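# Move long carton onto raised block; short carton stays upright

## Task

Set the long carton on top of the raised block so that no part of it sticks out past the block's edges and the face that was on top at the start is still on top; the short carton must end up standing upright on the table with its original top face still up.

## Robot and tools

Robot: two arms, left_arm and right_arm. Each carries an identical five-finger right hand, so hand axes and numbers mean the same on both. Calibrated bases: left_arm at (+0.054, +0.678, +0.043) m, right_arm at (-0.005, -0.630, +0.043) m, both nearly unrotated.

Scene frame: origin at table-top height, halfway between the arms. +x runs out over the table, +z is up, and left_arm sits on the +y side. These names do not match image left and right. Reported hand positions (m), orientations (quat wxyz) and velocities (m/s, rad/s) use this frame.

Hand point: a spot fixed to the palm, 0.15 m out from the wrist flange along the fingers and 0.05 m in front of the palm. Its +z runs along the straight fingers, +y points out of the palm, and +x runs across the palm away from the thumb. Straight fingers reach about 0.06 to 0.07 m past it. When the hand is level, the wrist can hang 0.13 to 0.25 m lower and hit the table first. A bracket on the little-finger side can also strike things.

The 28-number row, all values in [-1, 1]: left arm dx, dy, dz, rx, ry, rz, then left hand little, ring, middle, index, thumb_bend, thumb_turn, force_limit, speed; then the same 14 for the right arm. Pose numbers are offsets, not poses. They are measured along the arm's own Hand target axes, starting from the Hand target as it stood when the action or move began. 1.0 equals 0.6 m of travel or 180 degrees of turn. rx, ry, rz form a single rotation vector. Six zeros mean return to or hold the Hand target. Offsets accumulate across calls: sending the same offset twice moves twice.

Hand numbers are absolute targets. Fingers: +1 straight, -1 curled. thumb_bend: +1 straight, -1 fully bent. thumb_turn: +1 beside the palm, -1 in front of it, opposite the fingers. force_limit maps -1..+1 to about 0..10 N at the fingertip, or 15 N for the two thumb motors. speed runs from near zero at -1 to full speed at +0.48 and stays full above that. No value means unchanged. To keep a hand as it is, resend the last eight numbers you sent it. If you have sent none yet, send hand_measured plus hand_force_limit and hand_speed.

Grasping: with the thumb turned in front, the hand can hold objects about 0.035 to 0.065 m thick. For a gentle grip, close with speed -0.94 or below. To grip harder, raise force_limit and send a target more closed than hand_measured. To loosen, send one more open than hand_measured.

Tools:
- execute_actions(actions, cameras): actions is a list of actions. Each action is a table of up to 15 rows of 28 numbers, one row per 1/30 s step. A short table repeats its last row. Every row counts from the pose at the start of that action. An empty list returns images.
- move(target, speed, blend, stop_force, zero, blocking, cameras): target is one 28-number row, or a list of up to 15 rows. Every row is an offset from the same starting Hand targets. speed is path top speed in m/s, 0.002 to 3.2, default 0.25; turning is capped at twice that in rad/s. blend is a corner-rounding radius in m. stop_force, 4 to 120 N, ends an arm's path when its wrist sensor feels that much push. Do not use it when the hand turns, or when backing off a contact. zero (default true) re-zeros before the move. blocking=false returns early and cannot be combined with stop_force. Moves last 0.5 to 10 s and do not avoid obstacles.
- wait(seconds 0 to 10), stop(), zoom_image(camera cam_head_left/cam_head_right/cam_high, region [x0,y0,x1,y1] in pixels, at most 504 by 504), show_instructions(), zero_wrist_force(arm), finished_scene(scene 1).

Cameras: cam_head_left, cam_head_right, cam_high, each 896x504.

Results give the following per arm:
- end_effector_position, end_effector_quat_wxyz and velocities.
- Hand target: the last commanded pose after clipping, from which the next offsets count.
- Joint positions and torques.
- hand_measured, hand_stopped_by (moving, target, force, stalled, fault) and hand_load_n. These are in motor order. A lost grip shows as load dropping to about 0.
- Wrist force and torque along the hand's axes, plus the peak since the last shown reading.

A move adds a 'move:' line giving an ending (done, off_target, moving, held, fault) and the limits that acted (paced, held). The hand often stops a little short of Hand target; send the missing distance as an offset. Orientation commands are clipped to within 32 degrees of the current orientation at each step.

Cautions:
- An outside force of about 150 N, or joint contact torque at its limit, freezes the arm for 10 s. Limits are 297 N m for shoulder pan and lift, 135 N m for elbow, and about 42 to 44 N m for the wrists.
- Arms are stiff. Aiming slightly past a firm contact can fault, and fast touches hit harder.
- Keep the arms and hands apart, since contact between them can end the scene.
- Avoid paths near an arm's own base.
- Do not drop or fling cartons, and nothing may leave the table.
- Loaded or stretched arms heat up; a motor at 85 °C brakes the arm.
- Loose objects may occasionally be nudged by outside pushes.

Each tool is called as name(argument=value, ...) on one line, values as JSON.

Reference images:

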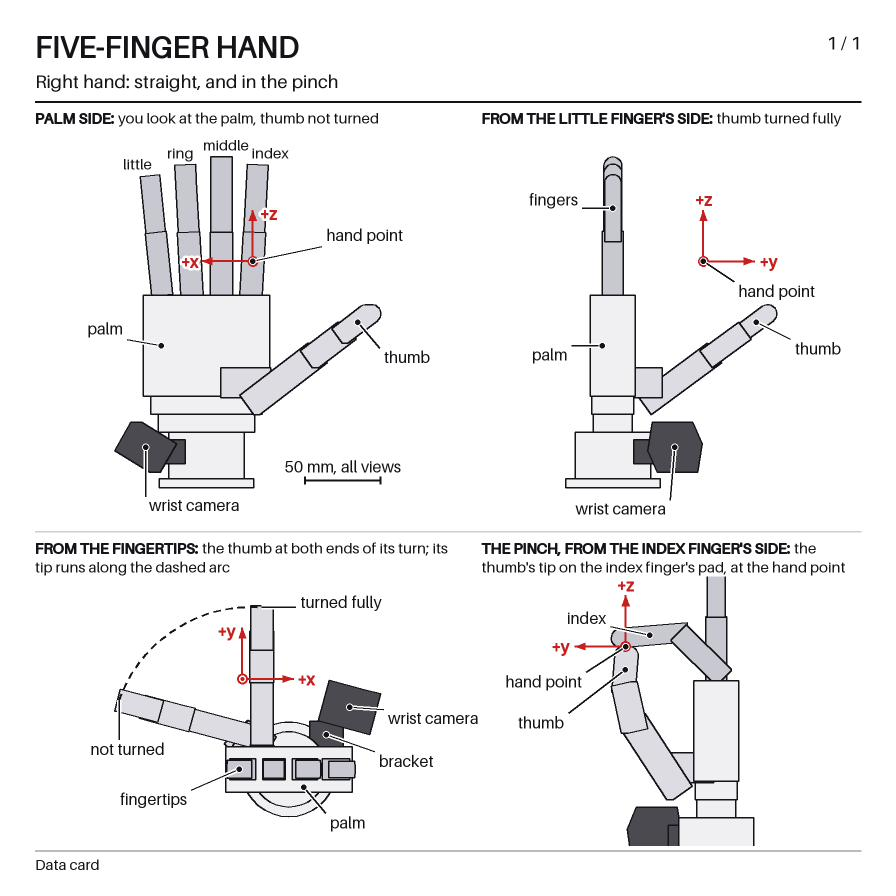

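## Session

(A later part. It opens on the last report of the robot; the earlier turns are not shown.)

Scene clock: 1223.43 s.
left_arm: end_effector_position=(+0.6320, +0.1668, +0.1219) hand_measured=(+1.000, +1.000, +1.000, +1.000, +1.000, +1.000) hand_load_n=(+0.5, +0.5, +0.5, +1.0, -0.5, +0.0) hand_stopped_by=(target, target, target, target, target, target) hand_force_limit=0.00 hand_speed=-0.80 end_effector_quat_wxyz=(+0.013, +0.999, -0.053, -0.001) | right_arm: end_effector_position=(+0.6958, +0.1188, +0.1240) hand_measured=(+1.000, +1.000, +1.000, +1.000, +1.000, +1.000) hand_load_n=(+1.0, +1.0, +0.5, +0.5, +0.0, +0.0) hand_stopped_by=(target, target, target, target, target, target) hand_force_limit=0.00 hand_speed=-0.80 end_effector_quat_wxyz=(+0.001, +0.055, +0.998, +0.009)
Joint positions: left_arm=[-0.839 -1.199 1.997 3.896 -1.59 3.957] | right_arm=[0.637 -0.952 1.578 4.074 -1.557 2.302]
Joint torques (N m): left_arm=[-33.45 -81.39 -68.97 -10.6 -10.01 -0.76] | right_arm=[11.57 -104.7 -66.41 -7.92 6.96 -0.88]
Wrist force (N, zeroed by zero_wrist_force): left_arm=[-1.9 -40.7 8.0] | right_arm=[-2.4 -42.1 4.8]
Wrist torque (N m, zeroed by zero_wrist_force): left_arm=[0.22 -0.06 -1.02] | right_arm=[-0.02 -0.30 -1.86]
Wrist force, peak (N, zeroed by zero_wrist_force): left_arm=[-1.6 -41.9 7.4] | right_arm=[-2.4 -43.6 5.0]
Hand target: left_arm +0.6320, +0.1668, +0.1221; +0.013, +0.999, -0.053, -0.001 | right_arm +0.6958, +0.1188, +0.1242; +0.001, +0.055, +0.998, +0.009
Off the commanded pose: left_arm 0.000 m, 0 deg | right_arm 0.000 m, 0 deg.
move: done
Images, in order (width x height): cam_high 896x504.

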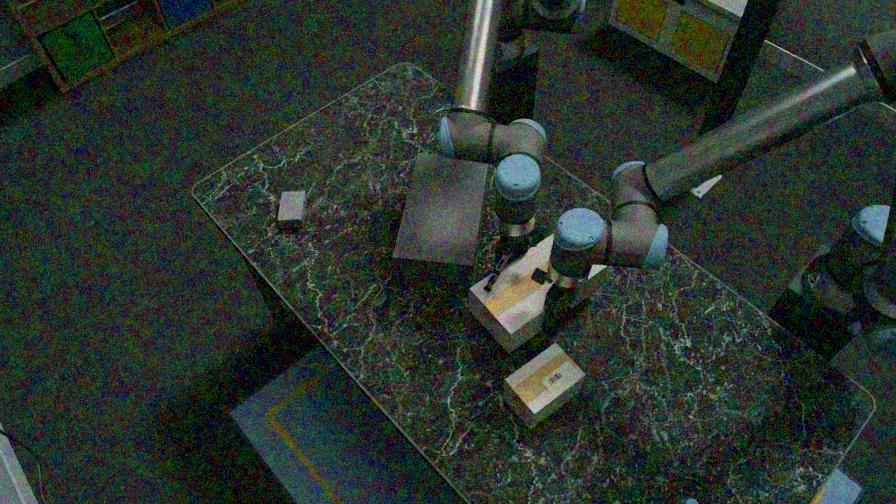

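move(target=[0,0.0035,-0.1333,0,0,0,1,1,1,1,1,1,0,-0.8,0,0.0024,-0.1333,0,0,0,1,1,1,1,1,1,0,-0.8], speed=0.06)

move(target=[0.0095,0.08997,0.00235,0,0.00102,-0.03932,1,1,1,1,1,1,0,-0.8,-0.01738,-0.07532,-0.00135,0,0.00071,-0.03932,1,1,1,1,1,1,0,-0.8], speed=0.05)

Scene clock: 1284.70 s.
left_arm: end_effector_position=(+0.6320, +0.1667, +0.2019) hand_measured=(+1.000, +1.000, +1.000, +1.000, +1.000, +1.000) hand_load_n=(+0.0, +0.0, +0.5, +1.0, +0.0, +0.0) hand_stopped_by=(target, target, target, target, target, target) hand_force_limit=0.00 hand_speed=-0.80 end_effector_quat_wxyz=(+0.013, +0.999, -0.053, -0.001) | right_arm: end_effector_position=(+0.6958, +0.1188, +0.2040) hand_measured=(+1.000, +1.000, +1.000, +1.000, +1.000, +1.000) hand_load_n=(+1.0, +1.0, +1.0, +0.5, +0.0, +0.0) hand_stopped_by=(target, target, target, target, target, target) hand_force_limit=0.00 hand_speed=-0.80 end_effector_quat_wxyz=(+0.001, +0.055, +0.998, +0.009)
Joint positions: left_arm=[-0.839 -1.293 1.947 4.041 -1.59 3.957] | right_arm=[0.637 -1.022 1.531 4.191 -1.557 2.302]
Joint torques (N m): left_arm=[-38.58 -77.85 -72.91 -11.37 -8.35 -0.63] | right_arm=[13.92 -100.61 -68.72 -8.02 8.96 -1.11]
Wrist force (N, zeroed by zero_wrist_force): left_arm=[-3.4 -44.1 8.1] | right_arm=[-4.0 -45.4 5.2]
Wrist torque (N m, zeroed by zero_wrist_force): left_arm=[0.26 -0.03 -1.04] | right_arm=[0.03 -0.30 -1.96]
Wrist force, peak (N, zeroed by zero_wrist_force): left_arm=[-3.5 -46.0 6.7] | right_arm=[-4.1 -47.6 4.5]
Hand target: left_arm +0.6320, +0.1667, +0.2021; +0.013, +0.999, -0.053, -0.001 | right_arm +0.6958, +0.1188, +0.2042; +0.001, +0.055, +0.998, +0.009
Off the commanded pose: left_arm 0.000 m, 0 deg | right_arm 0.000 m, 0 deg.
move: done

Scene clock: 1286.47 s.
left_arm: end_effector_position=(+0.6320, +0.1125, +0.2021) hand_measured=(+1.000, +1.000, +1.000, +1.000, +1.000, +1.000) hand_load_n=(+0.0, +0.0, +1.0, +0.5, +0.0, +0.0) hand_stopped_by=(target, target, target, target, target, target) hand_force_limit=0.00 hand_speed=-0.80 end_effector_quat_wxyz=(+0.013, +1.000, +0.009, +0.000) | right_arm: end_effector_position=(+0.7011, +0.0728, +0.2042) hand_measured=(+1.000, +1.000, +1.000, +1.000, +1.000, +1.000) hand_load_n=(+1.0, +1.0, +1.0, +0.5, +0.0, +0.0) hand_stopped_by=(target, target, target, target, target, target) hand_force_limit=0.00 hand_speed=-0.80 end_effector_quat_wxyz=(+0.000, -0.006, +1.000, +0.009)
Joint positions: left_arm=[-0.89 -1.258 1.899 4.051 -1.586 3.784] | right_arm=[0.584 -1.06 1.591 4.171 -1.555 2.125]
Joint torques (N m): left_arm=[-32.04 -56.77 -74.31 -12.08 -3.38 -2.25] | right_arm=[17.78 -97.13 -40.93 -12.09 15.38 -1.56]
Wrist force (N, zeroed by zero_wrist_force): left_arm=[-3.6 -41.5 7.2] | right_arm=[-4.8 -42.5 5.6]
Wrist torque (N m, zeroed by zero_wrist_force): left_arm=[0.19 -0.21 -0.61] | right_arm=[0.11 -0.41 -1.90]
Wrist force, peak (N, zeroed by zero_wrist_force): left_arm=[-1.2 -47.4 7.5] | right_arm=[-2.5 -47.9 5.3]
Hand target: left_arm +0.6320, +0.1124, +0.2021; +0.013, +1.000, +0.009, +0.000 | right_arm +0.7011, +0.0727, +0.2042; +0.000, -0.006, +1.000, +0.009
Off the commanded pose: left_arm 0.000 m, 0 deg | right_arm 0.000 m, 0 deg.
move: done

move(target=[[-0.00078,0.09093,0.00237,0,0.00102,-0.03934,1,1,1,1,1,1,0,-0.8,-0.00705,-0.07637,-0.00138,0,0.00071,-0.03934,1,1,1,1,1,1,0,-0.8],[-0.00065,0.18232,0.00473,0,0.00205,-0.07868,1,1,1,1,1,1,0,-0.8,-0.01318,-0.15232,-0.00275,0,0.00142,-0.07868,1,1,1,1,1,1,0,-0.8],[0.00048,0.27395,0.00712,0,0.00307,-0.11801,1,1,1,1,1,1,0,-0.8,-0.01833,-0.22798,-0.00412,0,0.00214,-0.11801,1,1,1,1,1,1,0,-0.8],[0.00258,0.36573,0.00952,0,0.00409,-0.15735,1,1,1,1,1,1,0,-0.8,-0.0225,-0.30348,-0.00548,0,0.00285,-0.15735,1,1,1,1,1,1,0,-0.8]], speed=0.06, blend=0.01, cameras=["all"])

zoom_image(camera="cam_head_left", region=[380, 160, 600, 330])

zoom_image(camera="cam_high", region=[340, 130, 560, 320])

Scene clock: 1331.97 s.
left_arm: end_effector_position=(+0.6376, -0.1069, +0.2020) hand_measured=(+1.000, +1.000, +1.000, +1.000, +1.000, +1.000) hand_load_n=(+0.0, +0.0, +1.0, +1.5, +0.0, +0.0) hand_stopped_by=(target, target, target, target, target, target) hand_force_limit=0.00 hand_speed=-0.80 end_effector_quat_wxyz=(+0.012, +0.967, +0.254, +0.003) | right_arm: end_effector_position=(+0.7169, -0.1092, +0.2041) hand_measured=(+1.000, +1.000, +1.000, +1.000, +1.000, +1.000) hand_load_n=(+1.0, +1.5, +2.5, +1.0, +0.0, +0.0) hand_stopped_by=(target, target, target, target, target, target) hand_force_limit=0.00 hand_speed=-0.80 end_effector_quat_wxyz=(-0.002, -0.251, +0.968, +0.009)
Joint positions: left_arm=[-1.06 -1.073 1.622 4.138 -1.57 3.119] | right_arm=[0.365 -1.168 1.756 4.126 -1.553 1.412]
Joint torques (N m): left_arm=[-11.97 -67.11 -89.02 -19.37 5.72 -3.53] | right_arm=[41.33 -91.82 -22.75 -1.21 16.13 -1.47]
Wrist force (N, zeroed by zero_wrist_force): left_arm=[-10.0 -68.6 -0.4] | right_arm=[-11.1 -67.5 13.0]
Wrist torque (N m, zeroed by zero_wrist_force): left_arm=[0.50 0.28 -0.85] | right_arm=[0.50 -0.62 -2.65]
Wrist force, peak (N, zeroed by zero_wrist_force): left_arm=[-9.9 -68.7 -0.4] | right_arm=[-10.7 -67.6 13.1]
Hand target: left_arm +0.6376, -0.1070, +0.2020; +0.012, +0.967, +0.254, +0.003 | right_arm +0.7169, -0.1092, +0.2041; -0.002, -0.251, +0.968, +0.009
Off the commanded pose: left_arm 0.000 m, 0 deg | right_arm 0.000 m, 0 deg.
move: done

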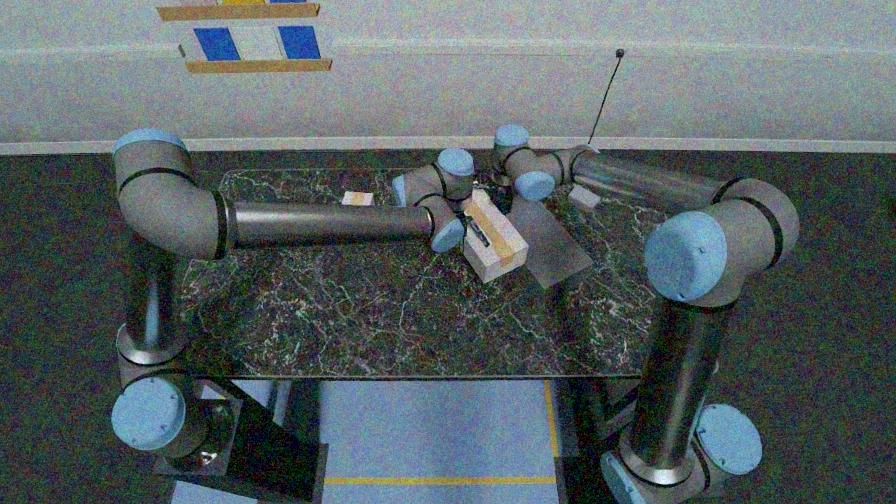

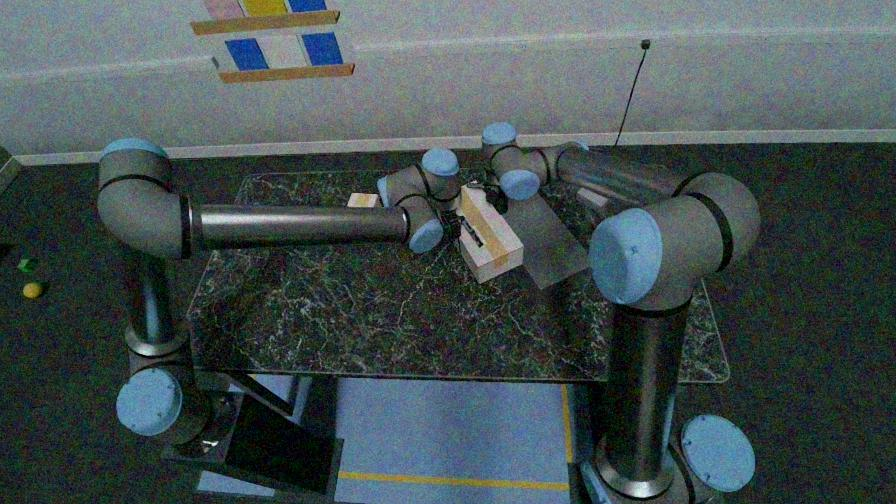

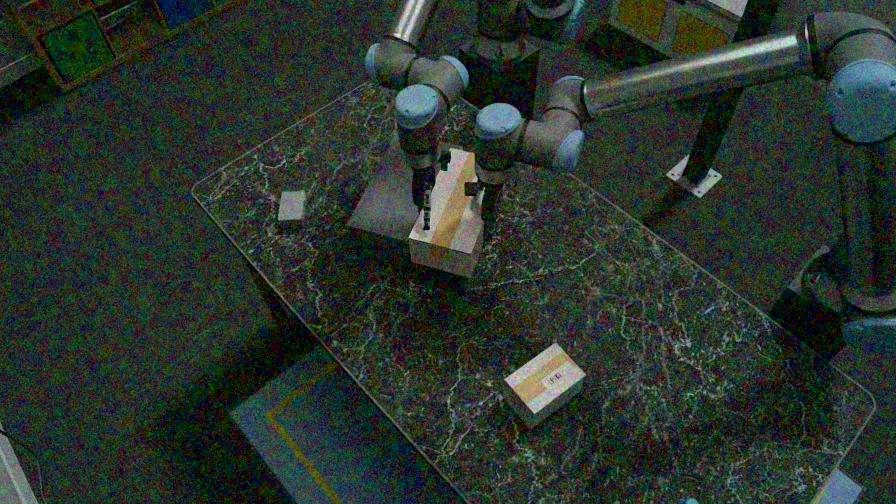

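Scaled by 2.291 from the camera's 896x504 image, which has a finer 1280x720 frame.

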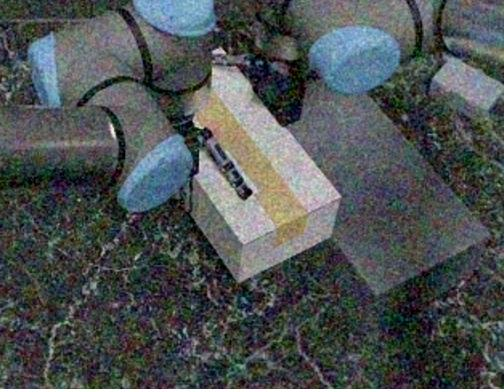

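Scaled by 2.291 from the camera's 896x504 image, which has a finer 1280x720 frame.

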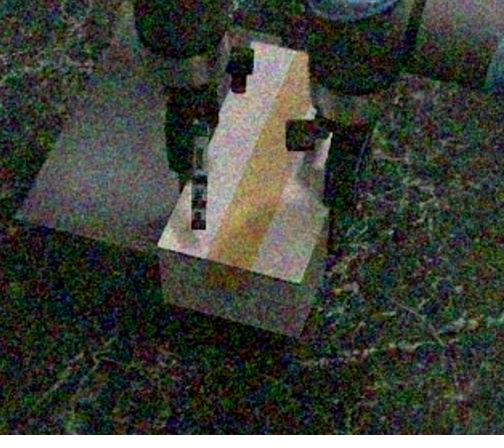

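move(target=[0.00297,-0.0461,-0.0012,0,0,0,1,1,1,1,1,1,0,-0.8,-0.00278,0.04613,0.00083,0,0,0,1,1,1,1,1,1,0,-0.8], speed=0.04, cameras=["cam_head_left", "cam_high"])

zoom_image(camera="cam_high", region=[300, 100, 560, 320])

zoom_image(camera="cam_head_left", region=[400, 160, 620, 330])

Scene clock: 1361.63 s.
left_arm: end_effector_position=(+0.6257, -0.0822, +0.2020) hand_measured=(+1.000, +1.000, +1.000, +1.000, +1.000, +1.000) hand_load_n=(+0.5, +0.0, +0.5, +1.0, -0.5, +0.0) hand_stopped_by=(target, target, target, target, target, target) hand_force_limit=0.00 hand_speed=-0.80 end_effector_quat_wxyz=(+0.012, +0.967, +0.254, +0.003) | right_arm: end_effector_position=(+0.7050, -0.0844, +0.2041) hand_measured=(+1.000, +1.000, +1.000, +1.000, +1.000, +1.000) hand_load_n=(+1.0, +1.5, +2.5, +1.5, +0.0, +0.0) hand_stopped_by=(target, target, target, target, target, target) hand_force_limit=0.00 hand_speed=-0.80 end_effector_quat_wxyz=(-0.002, -0.251, +0.968, +0.009)
Joint positions: left_arm=[-1.058 -1.111 1.682 4.116 -1.57 3.12] | right_arm=[0.397 -1.163 1.749 4.128 -1.552 1.444]
Joint torques (N m): left_arm=[10.25 -91.08 -64.6 -26.35 1.35 1.31] | right_arm=[69.1 -57.57 -46.13 2.19 22.87 2.78]
Wrist force (N, zeroed by zero_wrist_force): left_arm=[-8.3 -60.0 2.3] | right_arm=[-8.6 -62.0 10.4]
Wrist torque (N m, zeroed by zero_wrist_force): left_arm=[0.54 0.57 -1.45] | right_arm=[0.63 -0.18 -2.28]
Wrist force, peak (N, zeroed by zero_wrist_force): left_arm=[-10.1 -69.3 -0.9] | right_arm=[-11.0 -68.2 13.2]
Hand target: left_arm +0.6256, -0.0820, +0.2020; +0.012, +0.967, +0.254, +0.003 | right_arm +0.7049, -0.0842, +0.2041; -0.002, -0.251, +0.968, +0.009
Off the commanded pose: left_arm 0.000 m, 0 deg | right_arm 0.000 m, 0 deg.
move: done
Images, in order (width x height): cam_head_left 896x504, cam_high 896x504.

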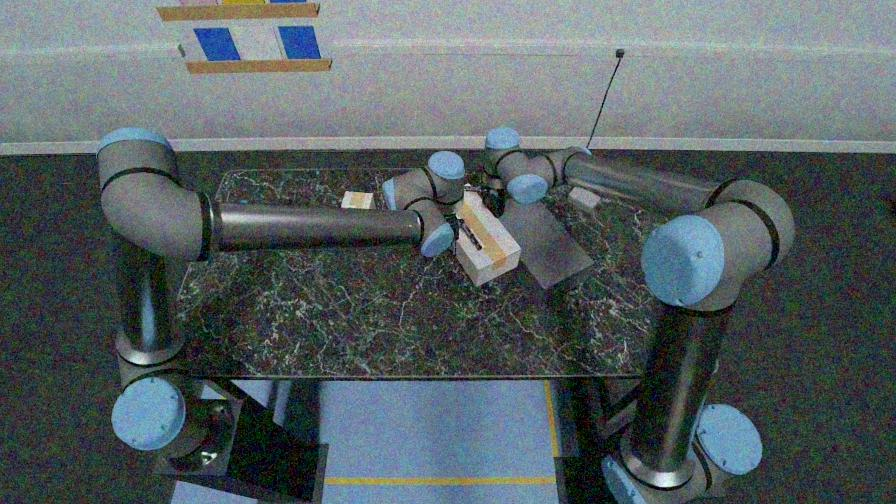

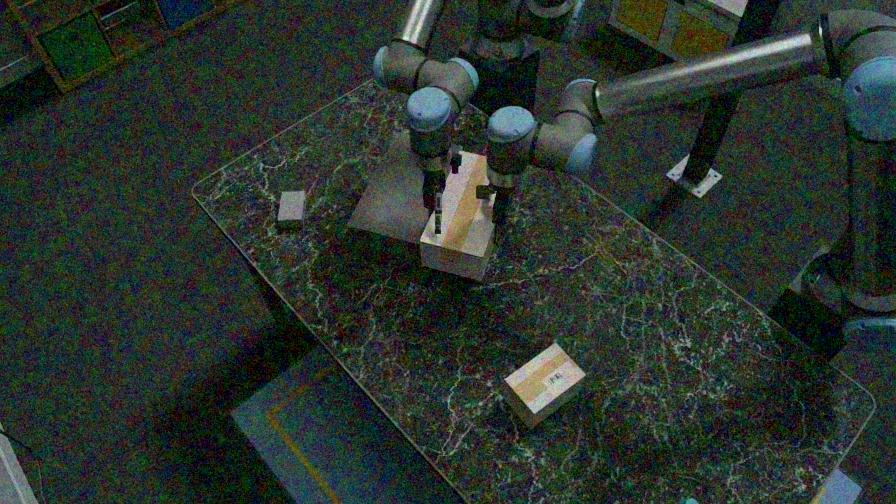

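Scaled by 1.938 from the camera's 896x504 image, which has a finer 1280x720 frame.

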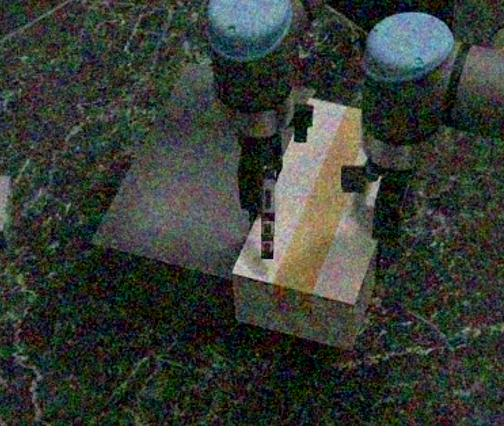

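Scaled by 2.291 from the camera's 896x504 image, which has a finer 1280x720 frame.

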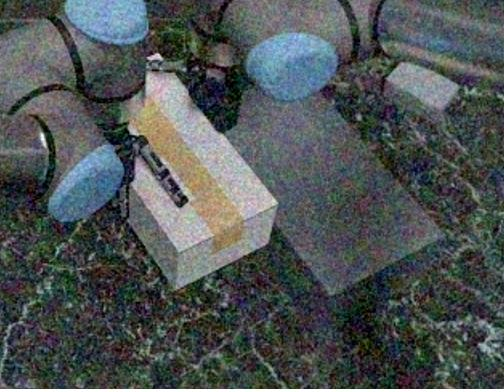

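move(target=[0,0.0027,-0.1333,0,0,0,1,1,1,1,1,1,0,-0.8,0,0.0024,-0.1333,0,0,0,1,1,1,1,1,1,0,-0.8], speed=0.06)

move(target=[-0.15606,0.29135,0.00758,0,-0.00036,0.01389,1,1,1,1,1,1,0,-0.8,0.1578,-0.29683,-0.00537,0,-0.00025,0.01389,1,1,1,1,1,1,0,-0.8], speed=0.06, cameras=["all"])

zoom_image(camera="cam_head_left", region=[440, 150, 640, 310])

zoom_image(camera="cam_head_right", region=[440, 150, 640, 310])

zoom_image(camera="cam_high", region=[300, 70, 520, 270])

Scene clock: 1447.17 s.
left_arm: end_effector_position=(+0.6254, -0.0817, +0.2818) hand_measured=(+1.000, +1.000, +1.000, +1.000, +1.000, +1.000) hand_load_n=(+0.0, +0.5, +0.5, +1.0, +0.0, +0.0) hand_stopped_by=(target, target, target, target, target, target) hand_force_limit=0.00 hand_speed=-0.80 end_effector_quat_wxyz=(+0.012, +0.967, +0.254, +0.003) | right_arm: end_effector_position=(+0.7049, -0.0843, +0.2838) hand_measured=(+1.000, +1.000, +1.000, +1.000, +1.000, +1.000) hand_load_n=(+0.5, +1.5, +2.5, +1.5, +0.0, +0.0) hand_stopped_by=(target, target, target, target, target, target) hand_force_limit=0.00 hand_speed=-0.80 end_effector_quat_wxyz=(-0.002, -0.251, +0.968, +0.009)
Joint positions: left_arm=[-1.058 -1.175 1.619 4.243 -1.57 3.12] | right_arm=[0.397 -1.228 1.683 4.259 -1.552 1.444]
Joint torques (N m): left_arm=[2.4 -83.77 -83.34 -16.79 1.44 -1.25] | right_arm=[35.88 -89.1 -50.64 2.02 13.93 -1.33]
Wrist force (N, zeroed by zero_wrist_force): left_arm=[-9.3 -57.0 1.5] | right_arm=[-9.5 -58.8 10.9]
Wrist torque (N m, zeroed by zero_wrist_force): left_arm=[0.45 0.62 -1.34] | right_arm=[0.57 -0.20 -2.25]
Wrist force, peak (N, zeroed by zero_wrist_force): left_arm=[-8.1 -60.9 1.6] | right_arm=[-9.2 -62.6 11.4]
Hand target: left_arm +0.6254, -0.0817, +0.2820; +0.012, +0.967, +0.254, +0.003 | right_arm +0.7049, -0.0843, +0.2841; -0.002, -0.251, +0.968, +0.009
Off the commanded pose: left_arm 0.000 m, 0 deg | right_arm 0.000 m, 0 deg.
move: done

Scene clock: 1451.07 s.
left_arm: end_effector_position=(+0.6296, -0.2799, +0.2819) hand_measured=(+1.000, +1.000, +1.000, +1.000, +1.000, +1.000) hand_load_n=(+0.0, +0.0, +0.5, +1.0, +0.0, +0.0) hand_stopped_by=(target, target, target, target, target, target) hand_force_limit=0.00 hand_speed=-0.80 end_effector_quat_wxyz=(+0.012, +0.973, +0.232, +0.003) | right_arm: end_effector_position=(+0.7086, -0.2859, +0.2839) hand_measured=(+1.000, +1.000, +1.000, +1.000, +1.000, +1.000) hand_load_n=(+1.5, +3.0, +3.5, +1.5, +0.0, +0.0) hand_stopped_by=(target, target, target, target, target, target) hand_force_limit=0.00 hand_speed=-0.80 end_effector_quat_wxyz=(-0.002, -0.230, +0.973, +0.009)
Joint positions: left_arm=[-1.142 -0.917 1.212 4.392 -1.569 3.081] | right_arm=[0.15 -1.369 1.868 4.219 -1.553 1.241]
Joint torques (N m): left_arm=[-9.77 -68 -81.59 -19.29 5.25 -3.14] | right_arm=[36.39 -82.95 -23.35 0.94 16.54 -1.22]
Wrist force (N, zeroed by zero_wrist_force): left_arm=[-7.7 -70.0 -5.4] | right_arm=[-8.5 -72.5 16.8]
Wrist torque (N m, zeroed by zero_wrist_force): left_arm=[0.59 0.77 -1.19] | right_arm=[1.04 -0.45 -3.08]
Wrist force, peak (N, zeroed by zero_wrist_force): left_arm=[-7.4 -70.2 -5.4] | right_arm=[-8.5 -72.5 16.8]
Hand target: left_arm +0.6296, -0.2800, +0.2819; +0.012, +0.973, +0.232, +0.003 | right_arm +0.7086, -0.2860, +0.2839; -0.002, -0.230, +0.973, +0.009
Off the commanded pose: left_arm 0.000 m, 0 deg | right_arm 0.000 m, 0 deg.
move: done

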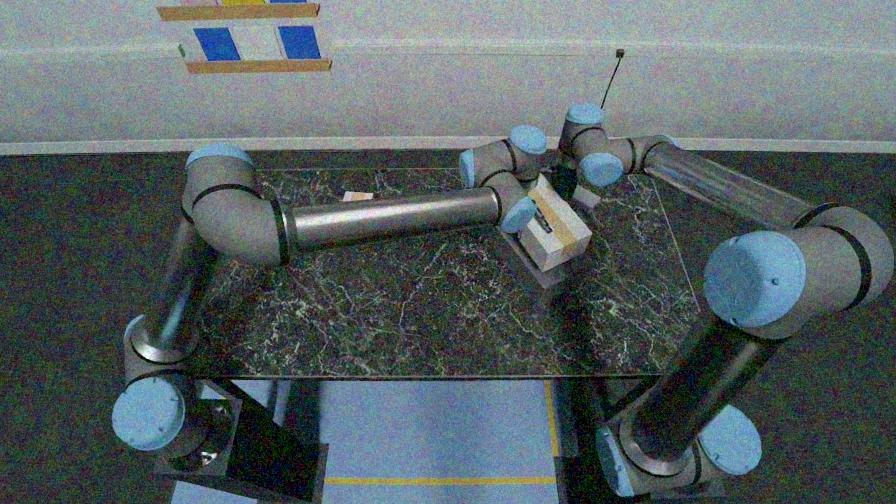

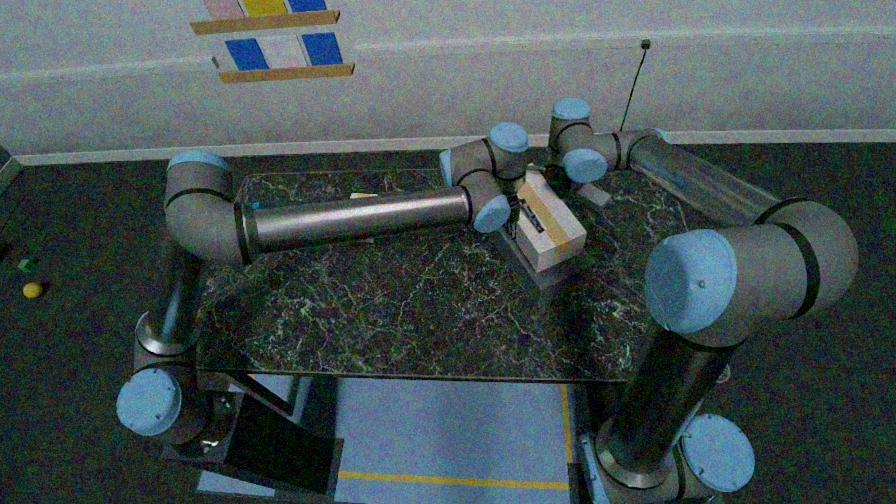

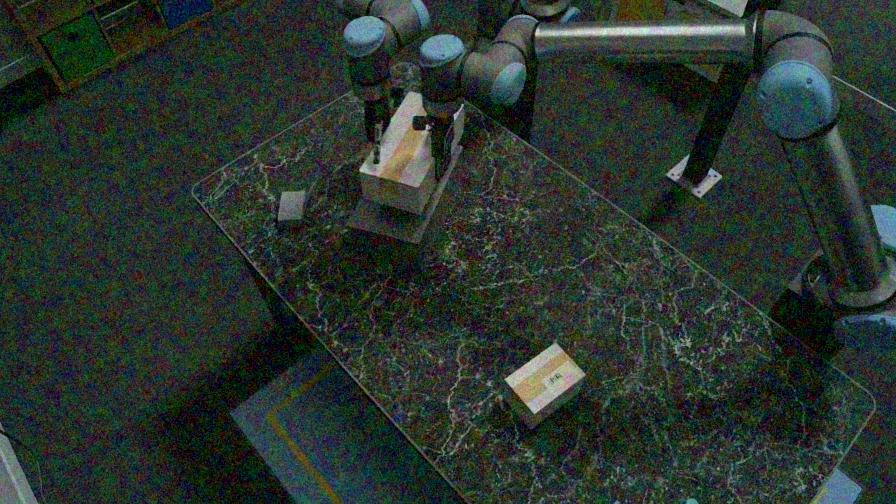

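Scaled by 2.520 from the camera's 896x504 image, which has a finer 1280x720 frame.

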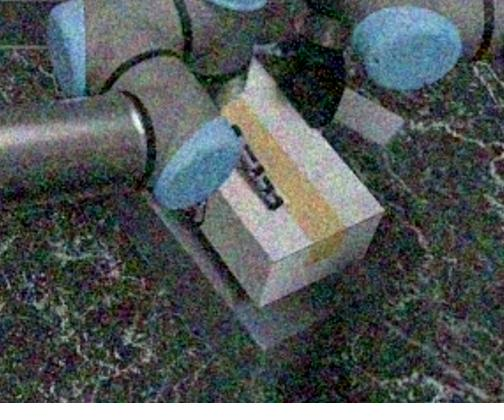

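Scaled by 2.520 from the camera's 896x504 image, which has a finer 1280x720 frame.

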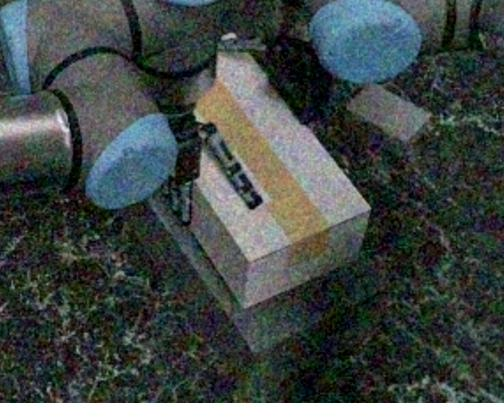

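Scaled by 2.291 from the camera's 896x504 image, which has a finer 1280x720 frame.

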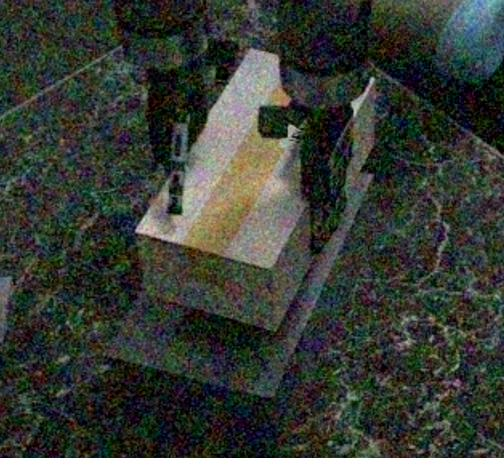

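move(target=[0,0.01727,0.0672,0,0,0,1,1,1,1,1,1,0,-0.8,0,-0.022,0.0663,0,0,0,1,1,1,1,1,1,0,-0.8], speed=0.04, cameras=["all"])

zoom_image(camera="cam_head_left", region=[480, 200, 620, 310])

zoom_image(camera="cam_head_right", region=[480, 200, 620, 310])

zoom_image(camera="cam_high", region=[330, 110, 490, 260])

Scene clock: 1525.17 s.
left_arm: end_effector_position=(+0.6348, -0.2901, +0.2421) hand_measured=(+1.000, +1.000, +1.000, +1.000, +1.000, +1.000) hand_load_n=(+0.0, +0.0, +0.5, +0.5, +0.0, +0.0) hand_stopped_by=(target, target, target, target, target, target) hand_force_limit=0.00 hand_speed=-0.80 end_effector_quat_wxyz=(+0.012, +0.973, +0.232, +0.003) | right_arm: end_effector_position=(+0.7142, -0.2970, +0.2441) hand_measured=(+1.000, +1.000, +1.000, +1.000, +1.000, +1.000) hand_load_n=(+1.0, +2.0, +2.5, +0.5, +0.0, +0.0) hand_stopped_by=(target, target, target, target, target, target) hand_force_limit=0.00 hand_speed=-0.80 end_effector_quat_wxyz=(-0.002, -0.230, +0.973, +0.009)
Joint positions: left_arm=[-1.141 -0.876 1.216 4.347 -1.569 3.081] | right_arm=[0.134 -1.332 1.902 4.148 -1.553 1.225]
Joint torques (N m): left_arm=[14.74 -81.85 -52.05 -20.05 3.25 1.07] | right_arm=[16 -46.06 -23.93 -1.35 12.04 -1.43]
Wrist force (N, zeroed by zero_wrist_force): left_arm=[-6.2 -42.1 0.2] | right_arm=[-6.8 -43.6 12.7]
Wrist torque (N m, zeroed by zero_wrist_force): left_arm=[0.38 0.33 -0.47] | right_arm=[0.62 -0.58 -1.94]
Wrist force, peak (N, zeroed by zero_wrist_force): left_arm=[-7.6 -71.3 -5.7] | right_arm=[-8.8 -73.8 16.4]
Hand target: left_arm +0.6348, -0.2901, +0.2419; +0.012, +0.973, +0.232, +0.003 | right_arm +0.7142, -0.2971, +0.2439; -0.002, -0.230, +0.973, +0.009
Off the commanded pose: left_arm 0.000 m, 0 deg | right_arm 0.000 m, 0 deg.
move: done

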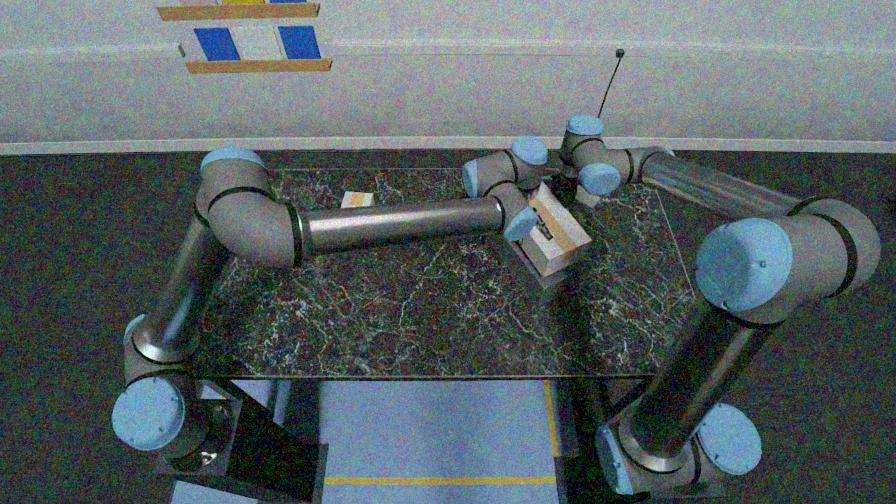

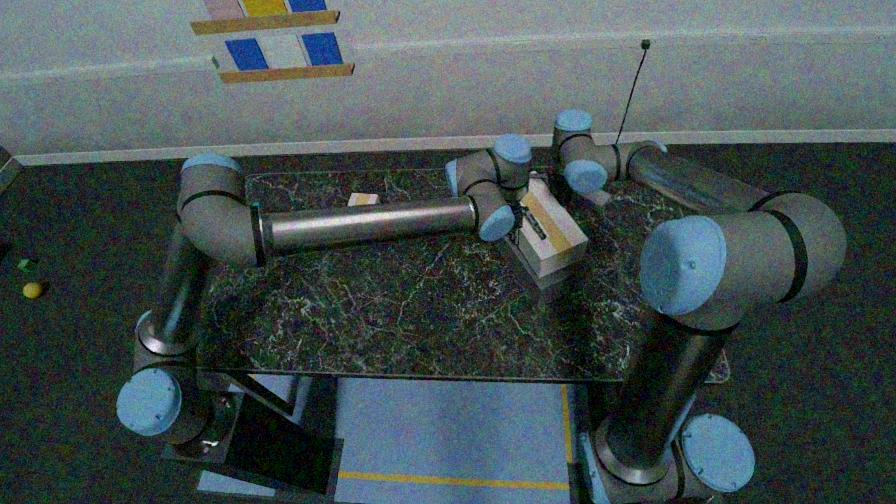

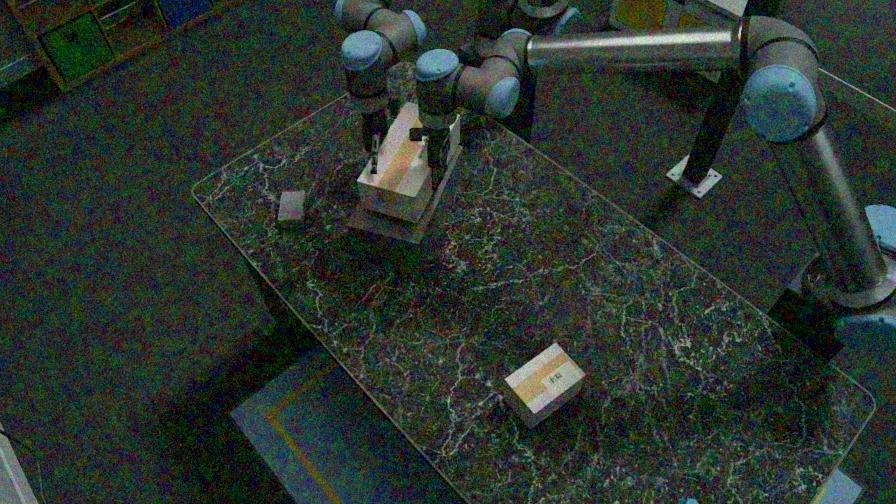

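Scaled by 3.600 from the camera's 896x504 image, which has a finer 1280x720 frame.

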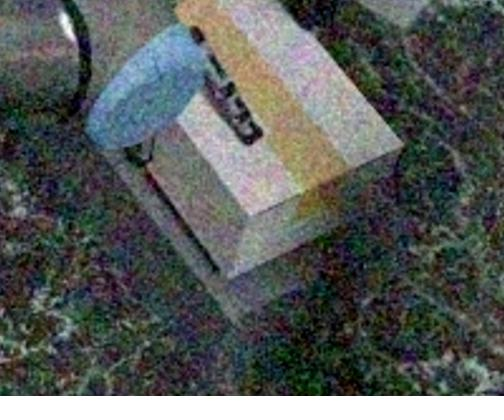

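Scaled by 3.600 from the camera's 896x504 image, which has a finer 1280x720 frame.

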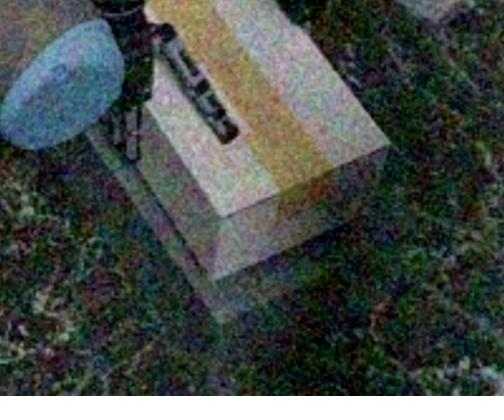

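Scaled by 3.150 from the camera's 896x504 image, which has a finer 1280x720 frame.

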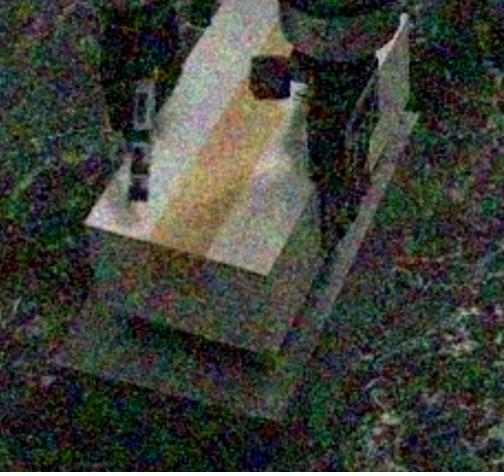

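move(target=[-0.005,0.0062,0.0202,0,0,0,1,1,1,1,1,1,0,-0.8,0.005,-0.007,0.0198,0,0,0,1,1,1,1,1,1,0,-0.8], speed=0.03)

Scene clock: 1569.60 s.
left_arm: end_effector_position=(+0.6339, -0.2950, +0.2300) hand_measured=(+1.000, +1.000, +1.000, +1.000, +1.000, +1.000) hand_load_n=(+0.0, +0.0, +0.5, +0.5, +0.0, +0.0) hand_stopped_by=(target, target, target, target, target, target) hand_force_limit=0.00 hand_speed=-0.80 end_effector_quat_wxyz=(+0.012, +0.973, +0.232, +0.003) | right_arm: end_effector_position=(+0.7133, -0.3020, +0.2321) hand_measured=(+1.000, +1.000, +1.000, +1.000, +1.000, +1.000) hand_load_n=(+0.5, +2.0, +2.5, +1.0, -0.5, +0.0) hand_stopped_by=(target, target, target, target, target, target) hand_force_limit=0.00 hand_speed=-0.80 end_effector_quat_wxyz=(-0.002, -0.230, +0.973, +0.009)
Joint positions: left_arm=[-1.143 -0.863 1.215 4.335 -1.569 3.079] | right_arm=[0.128 -1.324 1.917 4.125 -1.553 1.219]
Joint torques (N m): left_arm=[-8.77 -80.54 -73.12 -19.69 4.79 -2.79] | right_arm=[13.46 -43.75 -24.21 -0.79 8.88 -1.59]
Wrist force (N, zeroed by zero_wrist_force): left_arm=[-6.6 -40.9 -1.1] | right_arm=[-7.2 -42.0 14.2]
Wrist torque (N m, zeroed by zero_wrist_force): left_arm=[0.33 0.31 -0.39] | right_arm=[0.58 -0.69 -1.86]
Wrist force, peak (N, zeroed by zero_wrist_force): left_arm=[-6.6 -42.3 -0.2] | right_arm=[-7.1 -43.5 12.7]
Hand target: left_arm +0.6339, -0.2951, +0.2298; +0.012, +0.973, +0.232, +0.003 | right_arm +0.7133, -0.3020, +0.2320; -0.002, -0.230, +0.973, +0.009
Off the commanded pose: left_arm 0.000 m, 0 deg | right_arm 0.000 m, 0 deg.
move: done

move(target=[0,-0.0003,0.01,0,0,0,1,1,1,1,1,1,0,-0.8,0,-0.0002,0.01,0,0,0,1,1,1,1,1,1,0,-0.8], speed=0.03, cameras=["all"])

zoom_image(camera="cam_head_left", region=[480, 200, 620, 310])

zoom_image(camera="cam_high", region=[330, 100, 490, 260])

Scene clock: 1580.00 s.
left_arm: end_effector_position=(+0.6339, -0.2951, +0.2240) hand_measured=(+1.000, +1.000, +1.000, +1.000, +1.000, +1.000) hand_load_n=(-0.5, +0.0, +0.5, +1.0, +0.0, +0.0) hand_stopped_by=(target, target, target, target, target, target) hand_force_limit=0.00 hand_speed=-0.80 end_effector_quat_wxyz=(+0.012, +0.973, +0.232, +0.003) | right_arm: end_effector_position=(+0.7133, -0.3020, +0.2261) hand_measured=(+1.000, +1.000, +1.000, +1.000, +1.000, +1.000) hand_load_n=(+0.5, +1.5, +2.5, +1.0, -0.5, +0.0) hand_stopped_by=(target, target, target, target, target, target) hand_force_limit=0.00 hand_speed=-0.80 end_effector_quat_wxyz=(-0.002, -0.230, +0.973, +0.009)
Joint positions: left_arm=[-1.144 -0.86 1.22 4.326 -1.569 3.079] | right_arm=[0.128 -1.318 1.922 4.115 -1.553 1.218]
Joint torques (N m): left_arm=[-8.16 -81.1 -49.68 -19.66 3.5 -2.69] | right_arm=[18.71 -45.34 -23.45 -0.47 10.86 -1.4]
Wrist force (N, zeroed by zero_wrist_force): left_arm=[-6.7 -40.4 -0.7] | right_arm=[-6.9 -41.4 13.3]
Wrist torque (N m, zeroed by zero_wrist_force): left_arm=[0.32 0.28 -0.35] | right_arm=[0.63 -0.73 -1.82]
Wrist force, peak (N, zeroed by zero_wrist_force): left_arm=[-5.6 -43.3 0.3] | right_arm=[-5.8 -44.7 12.5]
Hand target: left_arm +0.6339, -0.2951, +0.2238; +0.012, +0.973, +0.232, +0.003 | right_arm +0.7133, -0.3020, +0.2260; -0.002, -0.230, +0.973, +0.009
Off the commanded pose: left_arm 0.000 m, 0 deg | right_arm 0.000 m, 0 deg.
move: done

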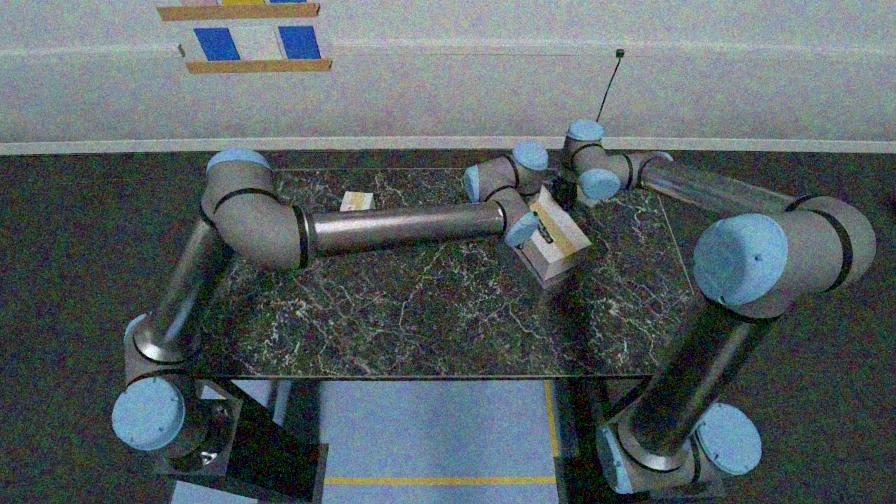

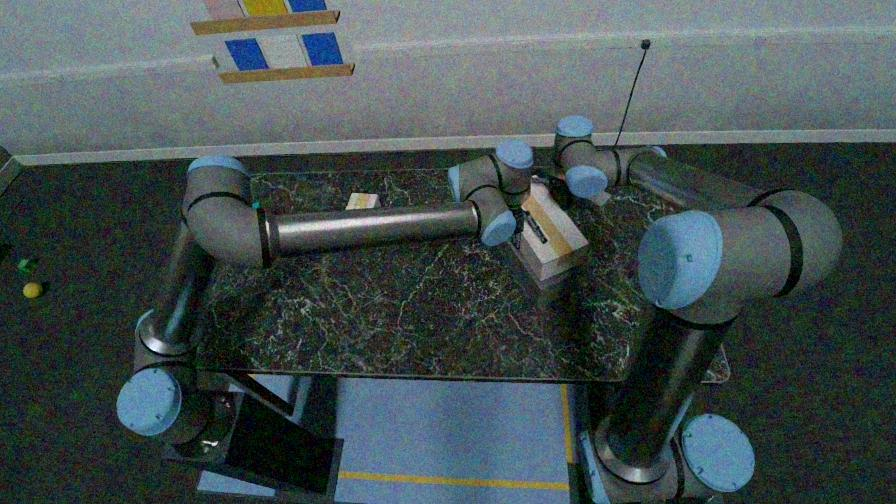

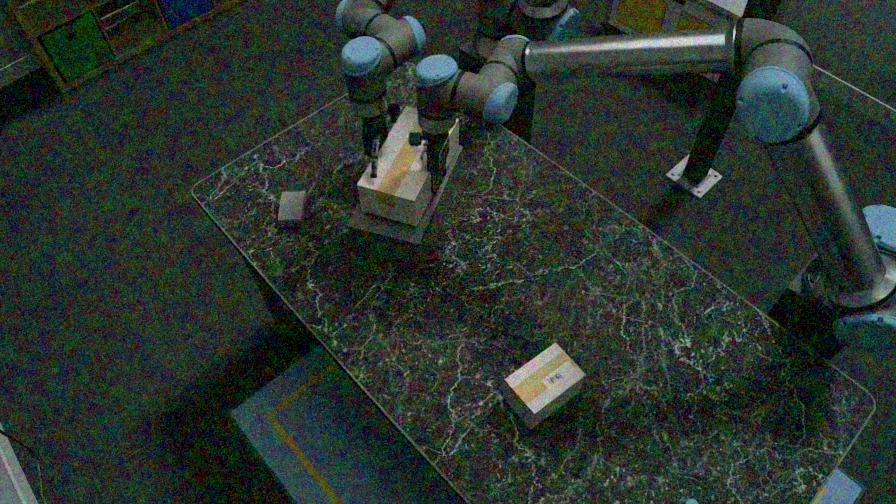

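Scaled by 3.600 from the camera's 896x504 image, which has a finer 1280x720 frame.

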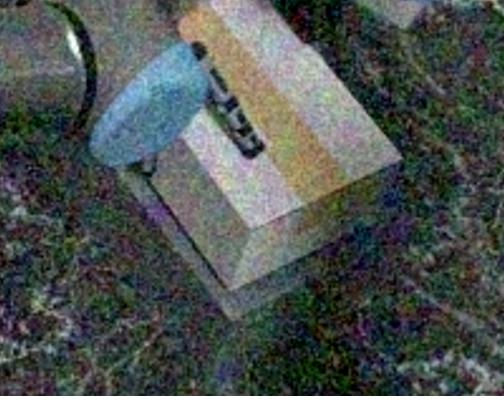

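Scaled by 3.150 from the camera's 896x504 image, which has a finer 1280x720 frame.

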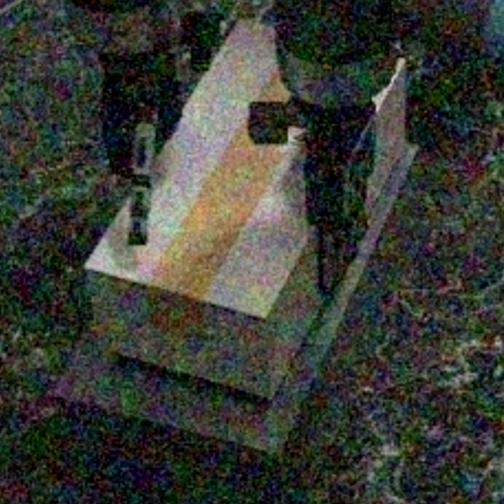

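zoom_image(camera="cam_high", region=[420, 90, 500, 170])

zoom_image(camera="cam_high", region=[340, 180, 440, 250])

zoom_image(camera="cam_head_right", region=[500, 220, 600, 310])

Scaled by 6.300 from the camera's 896x504 image, which has a finer 1280x720 frame.

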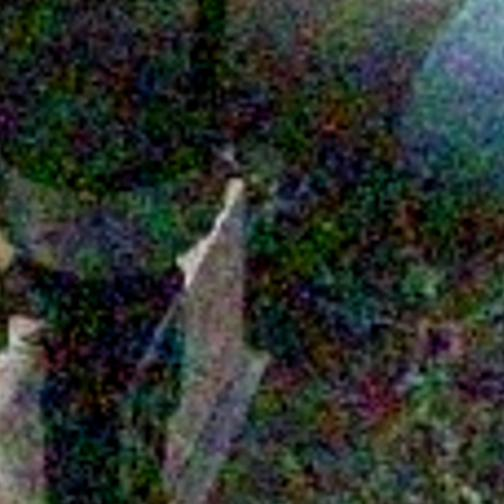

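Scaled by 5.040 from the camera's 896x504 image, which has a finer 1280x720 frame.

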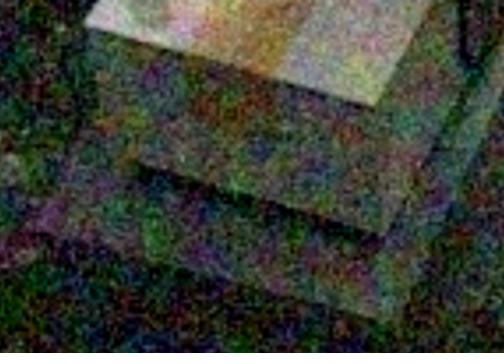

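Scaled by 5.040 from the camera's 896x504 image, which has a finer 1280x720 frame.

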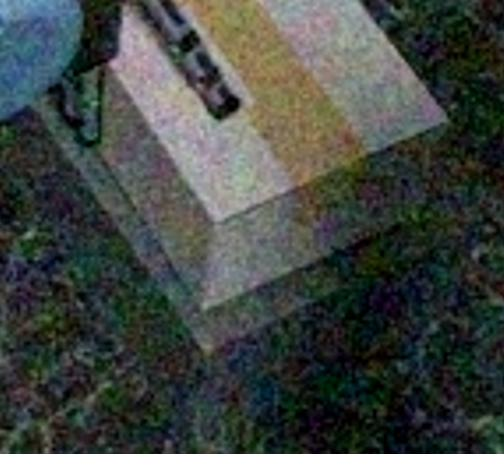

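move(target=[-0.01825,-0.0002,0.0067,0,0,0,1,1,1,1,1,1,0,-0.8,0.01825,-0.0001,0.0067,0,0,0,1,1,1,1,1,1,0,-0.8], speed=0.03)

move(target=[0,-0.0002,0.0067,0,0,0,1,1,1,1,1,1,0,-0.8,0,-0.0001,0.0067,0,0,0,1,1,1,1,1,1,0,-0.8], speed=0.02)

Scene clock: 1629.13 s.
left_arm: end_effector_position=(+0.6243, -0.2999, +0.2199) hand_measured=(+1.000, +1.000, +1.000, +1.000, +1.000, +1.000) hand_load_n=(+0.0, +0.0, +0.5, +0.5, -0.5, +0.0) hand_stopped_by=(target, target, target, target, target, target) hand_force_limit=0.00 hand_speed=-0.80 end_effector_quat_wxyz=(+0.012, +0.973, +0.232, +0.003) | right_arm: end_effector_position=(+0.7037, -0.3068, +0.2220) hand_measured=(+1.000, +1.000, +1.000, +1.000, +1.000, +1.000) hand_load_n=(+0.5, +2.0, +2.5, +0.5, +0.0, +0.0) hand_stopped_by=(target, target, target, target, target, target) hand_force_limit=0.00 hand_speed=-0.80 end_effector_quat_wxyz=(-0.002, -0.230, +0.973, +0.009)
Joint positions: left_arm=[-1.154 -0.859 1.226 4.319 -1.569 3.069] | right_arm=[0.123 -1.33 1.946 4.102 -1.553 1.213]
Joint torques (N m): left_arm=[-8.74 -81.35 -50.15 -19.9 5.15 -2.97] | right_arm=[13.75 -78.26 -22.32 -0.76 10.4 -1.6]
Wrist force (N, zeroed by zero_wrist_force): left_arm=[-6.0 -41.8 -0.8] | right_arm=[-6.5 -42.8 13.5]
Wrist torque (N m, zeroed by zero_wrist_force): left_arm=[0.26 0.28 -0.40] | right_arm=[0.59 -0.71 -1.92]
Wrist force, peak (N, zeroed by zero_wrist_force): left_arm=[-6.5 -42.7 -0.5] | right_arm=[-6.3 -43.7 13.3]
Hand target: left_arm +0.6241, -0.3000, +0.2198; +0.012, +0.973, +0.232, +0.003 | right_arm +0.7035, -0.3069, +0.2219; -0.002, -0.230, +0.973, +0.009
Off the commanded pose: left_arm 0.000 m, 0 deg | right_arm 0.000 m, 0 deg.
move: done

Scene clock: 1629.83 s.
left_arm: end_effector_position=(+0.6241, -0.3000, +0.2160) hand_measured=(+1.000, +1.000, +1.000, +1.000, +1.000, +1.000) hand_load_n=(+0.0, +0.0, +0.0, +1.0, +0.0, +0.0) hand_stopped_by=(target, target, target, target, target, target) hand_force_limit=0.00 hand_speed=-0.80 end_effector_quat_wxyz=(+0.012, +0.973, +0.232, +0.003) | right_arm: end_effector_position=(+0.7035, -0.3069, +0.2181) hand_measured=(+1.000, +1.000, +1.000, +1.000, +1.000, +1.000) hand_load_n=(+1.0, +2.0, +2.5, +1.0, +0.0, +0.0) hand_stopped_by=(target, target, target, target, target, target) hand_force_limit=0.00 hand_speed=-0.80 end_effector_quat_wxyz=(-0.002, -0.230, +0.973, +0.009)
Joint positions: left_arm=[-1.154 -0.856 1.229 4.314 -1.569 3.068] | right_arm=[0.123 -1.326 1.949 4.095 -1.553 1.213]
Joint torques (N m): left_arm=[-8.13 -81.19 -50.42 -19.48 4.96 -2.98] | right_arm=[16.15 -44.35 -21.12 -1.06 8.85 -1.36]
Wrist force (N, zeroed by zero_wrist_force): left_arm=[-5.9 -40.8 -0.5] | right_arm=[-6.3 -42.1 13.2]
Wrist torque (N m, zeroed by zero_wrist_force): left_arm=[0.36 0.24 -0.36] | right_arm=[0.60 -0.75 -1.86]
Wrist force, peak (N, zeroed by zero_wrist_force): left_arm=[-6.1 -42.4 -2.0] | right_arm=[-6.7 -43.7 14.2]
Hand target: left_arm +0.6241, -0.3000, +0.2158; +0.012, +0.973, +0.232, +0.003 | right_arm +0.7035, -0.3069, +0.2179; -0.002, -0.230, +0.973, +0.009
Off the commanded pose: left_arm 0.000 m, 0 deg | right_arm 0.000 m, 0 deg.
move: done


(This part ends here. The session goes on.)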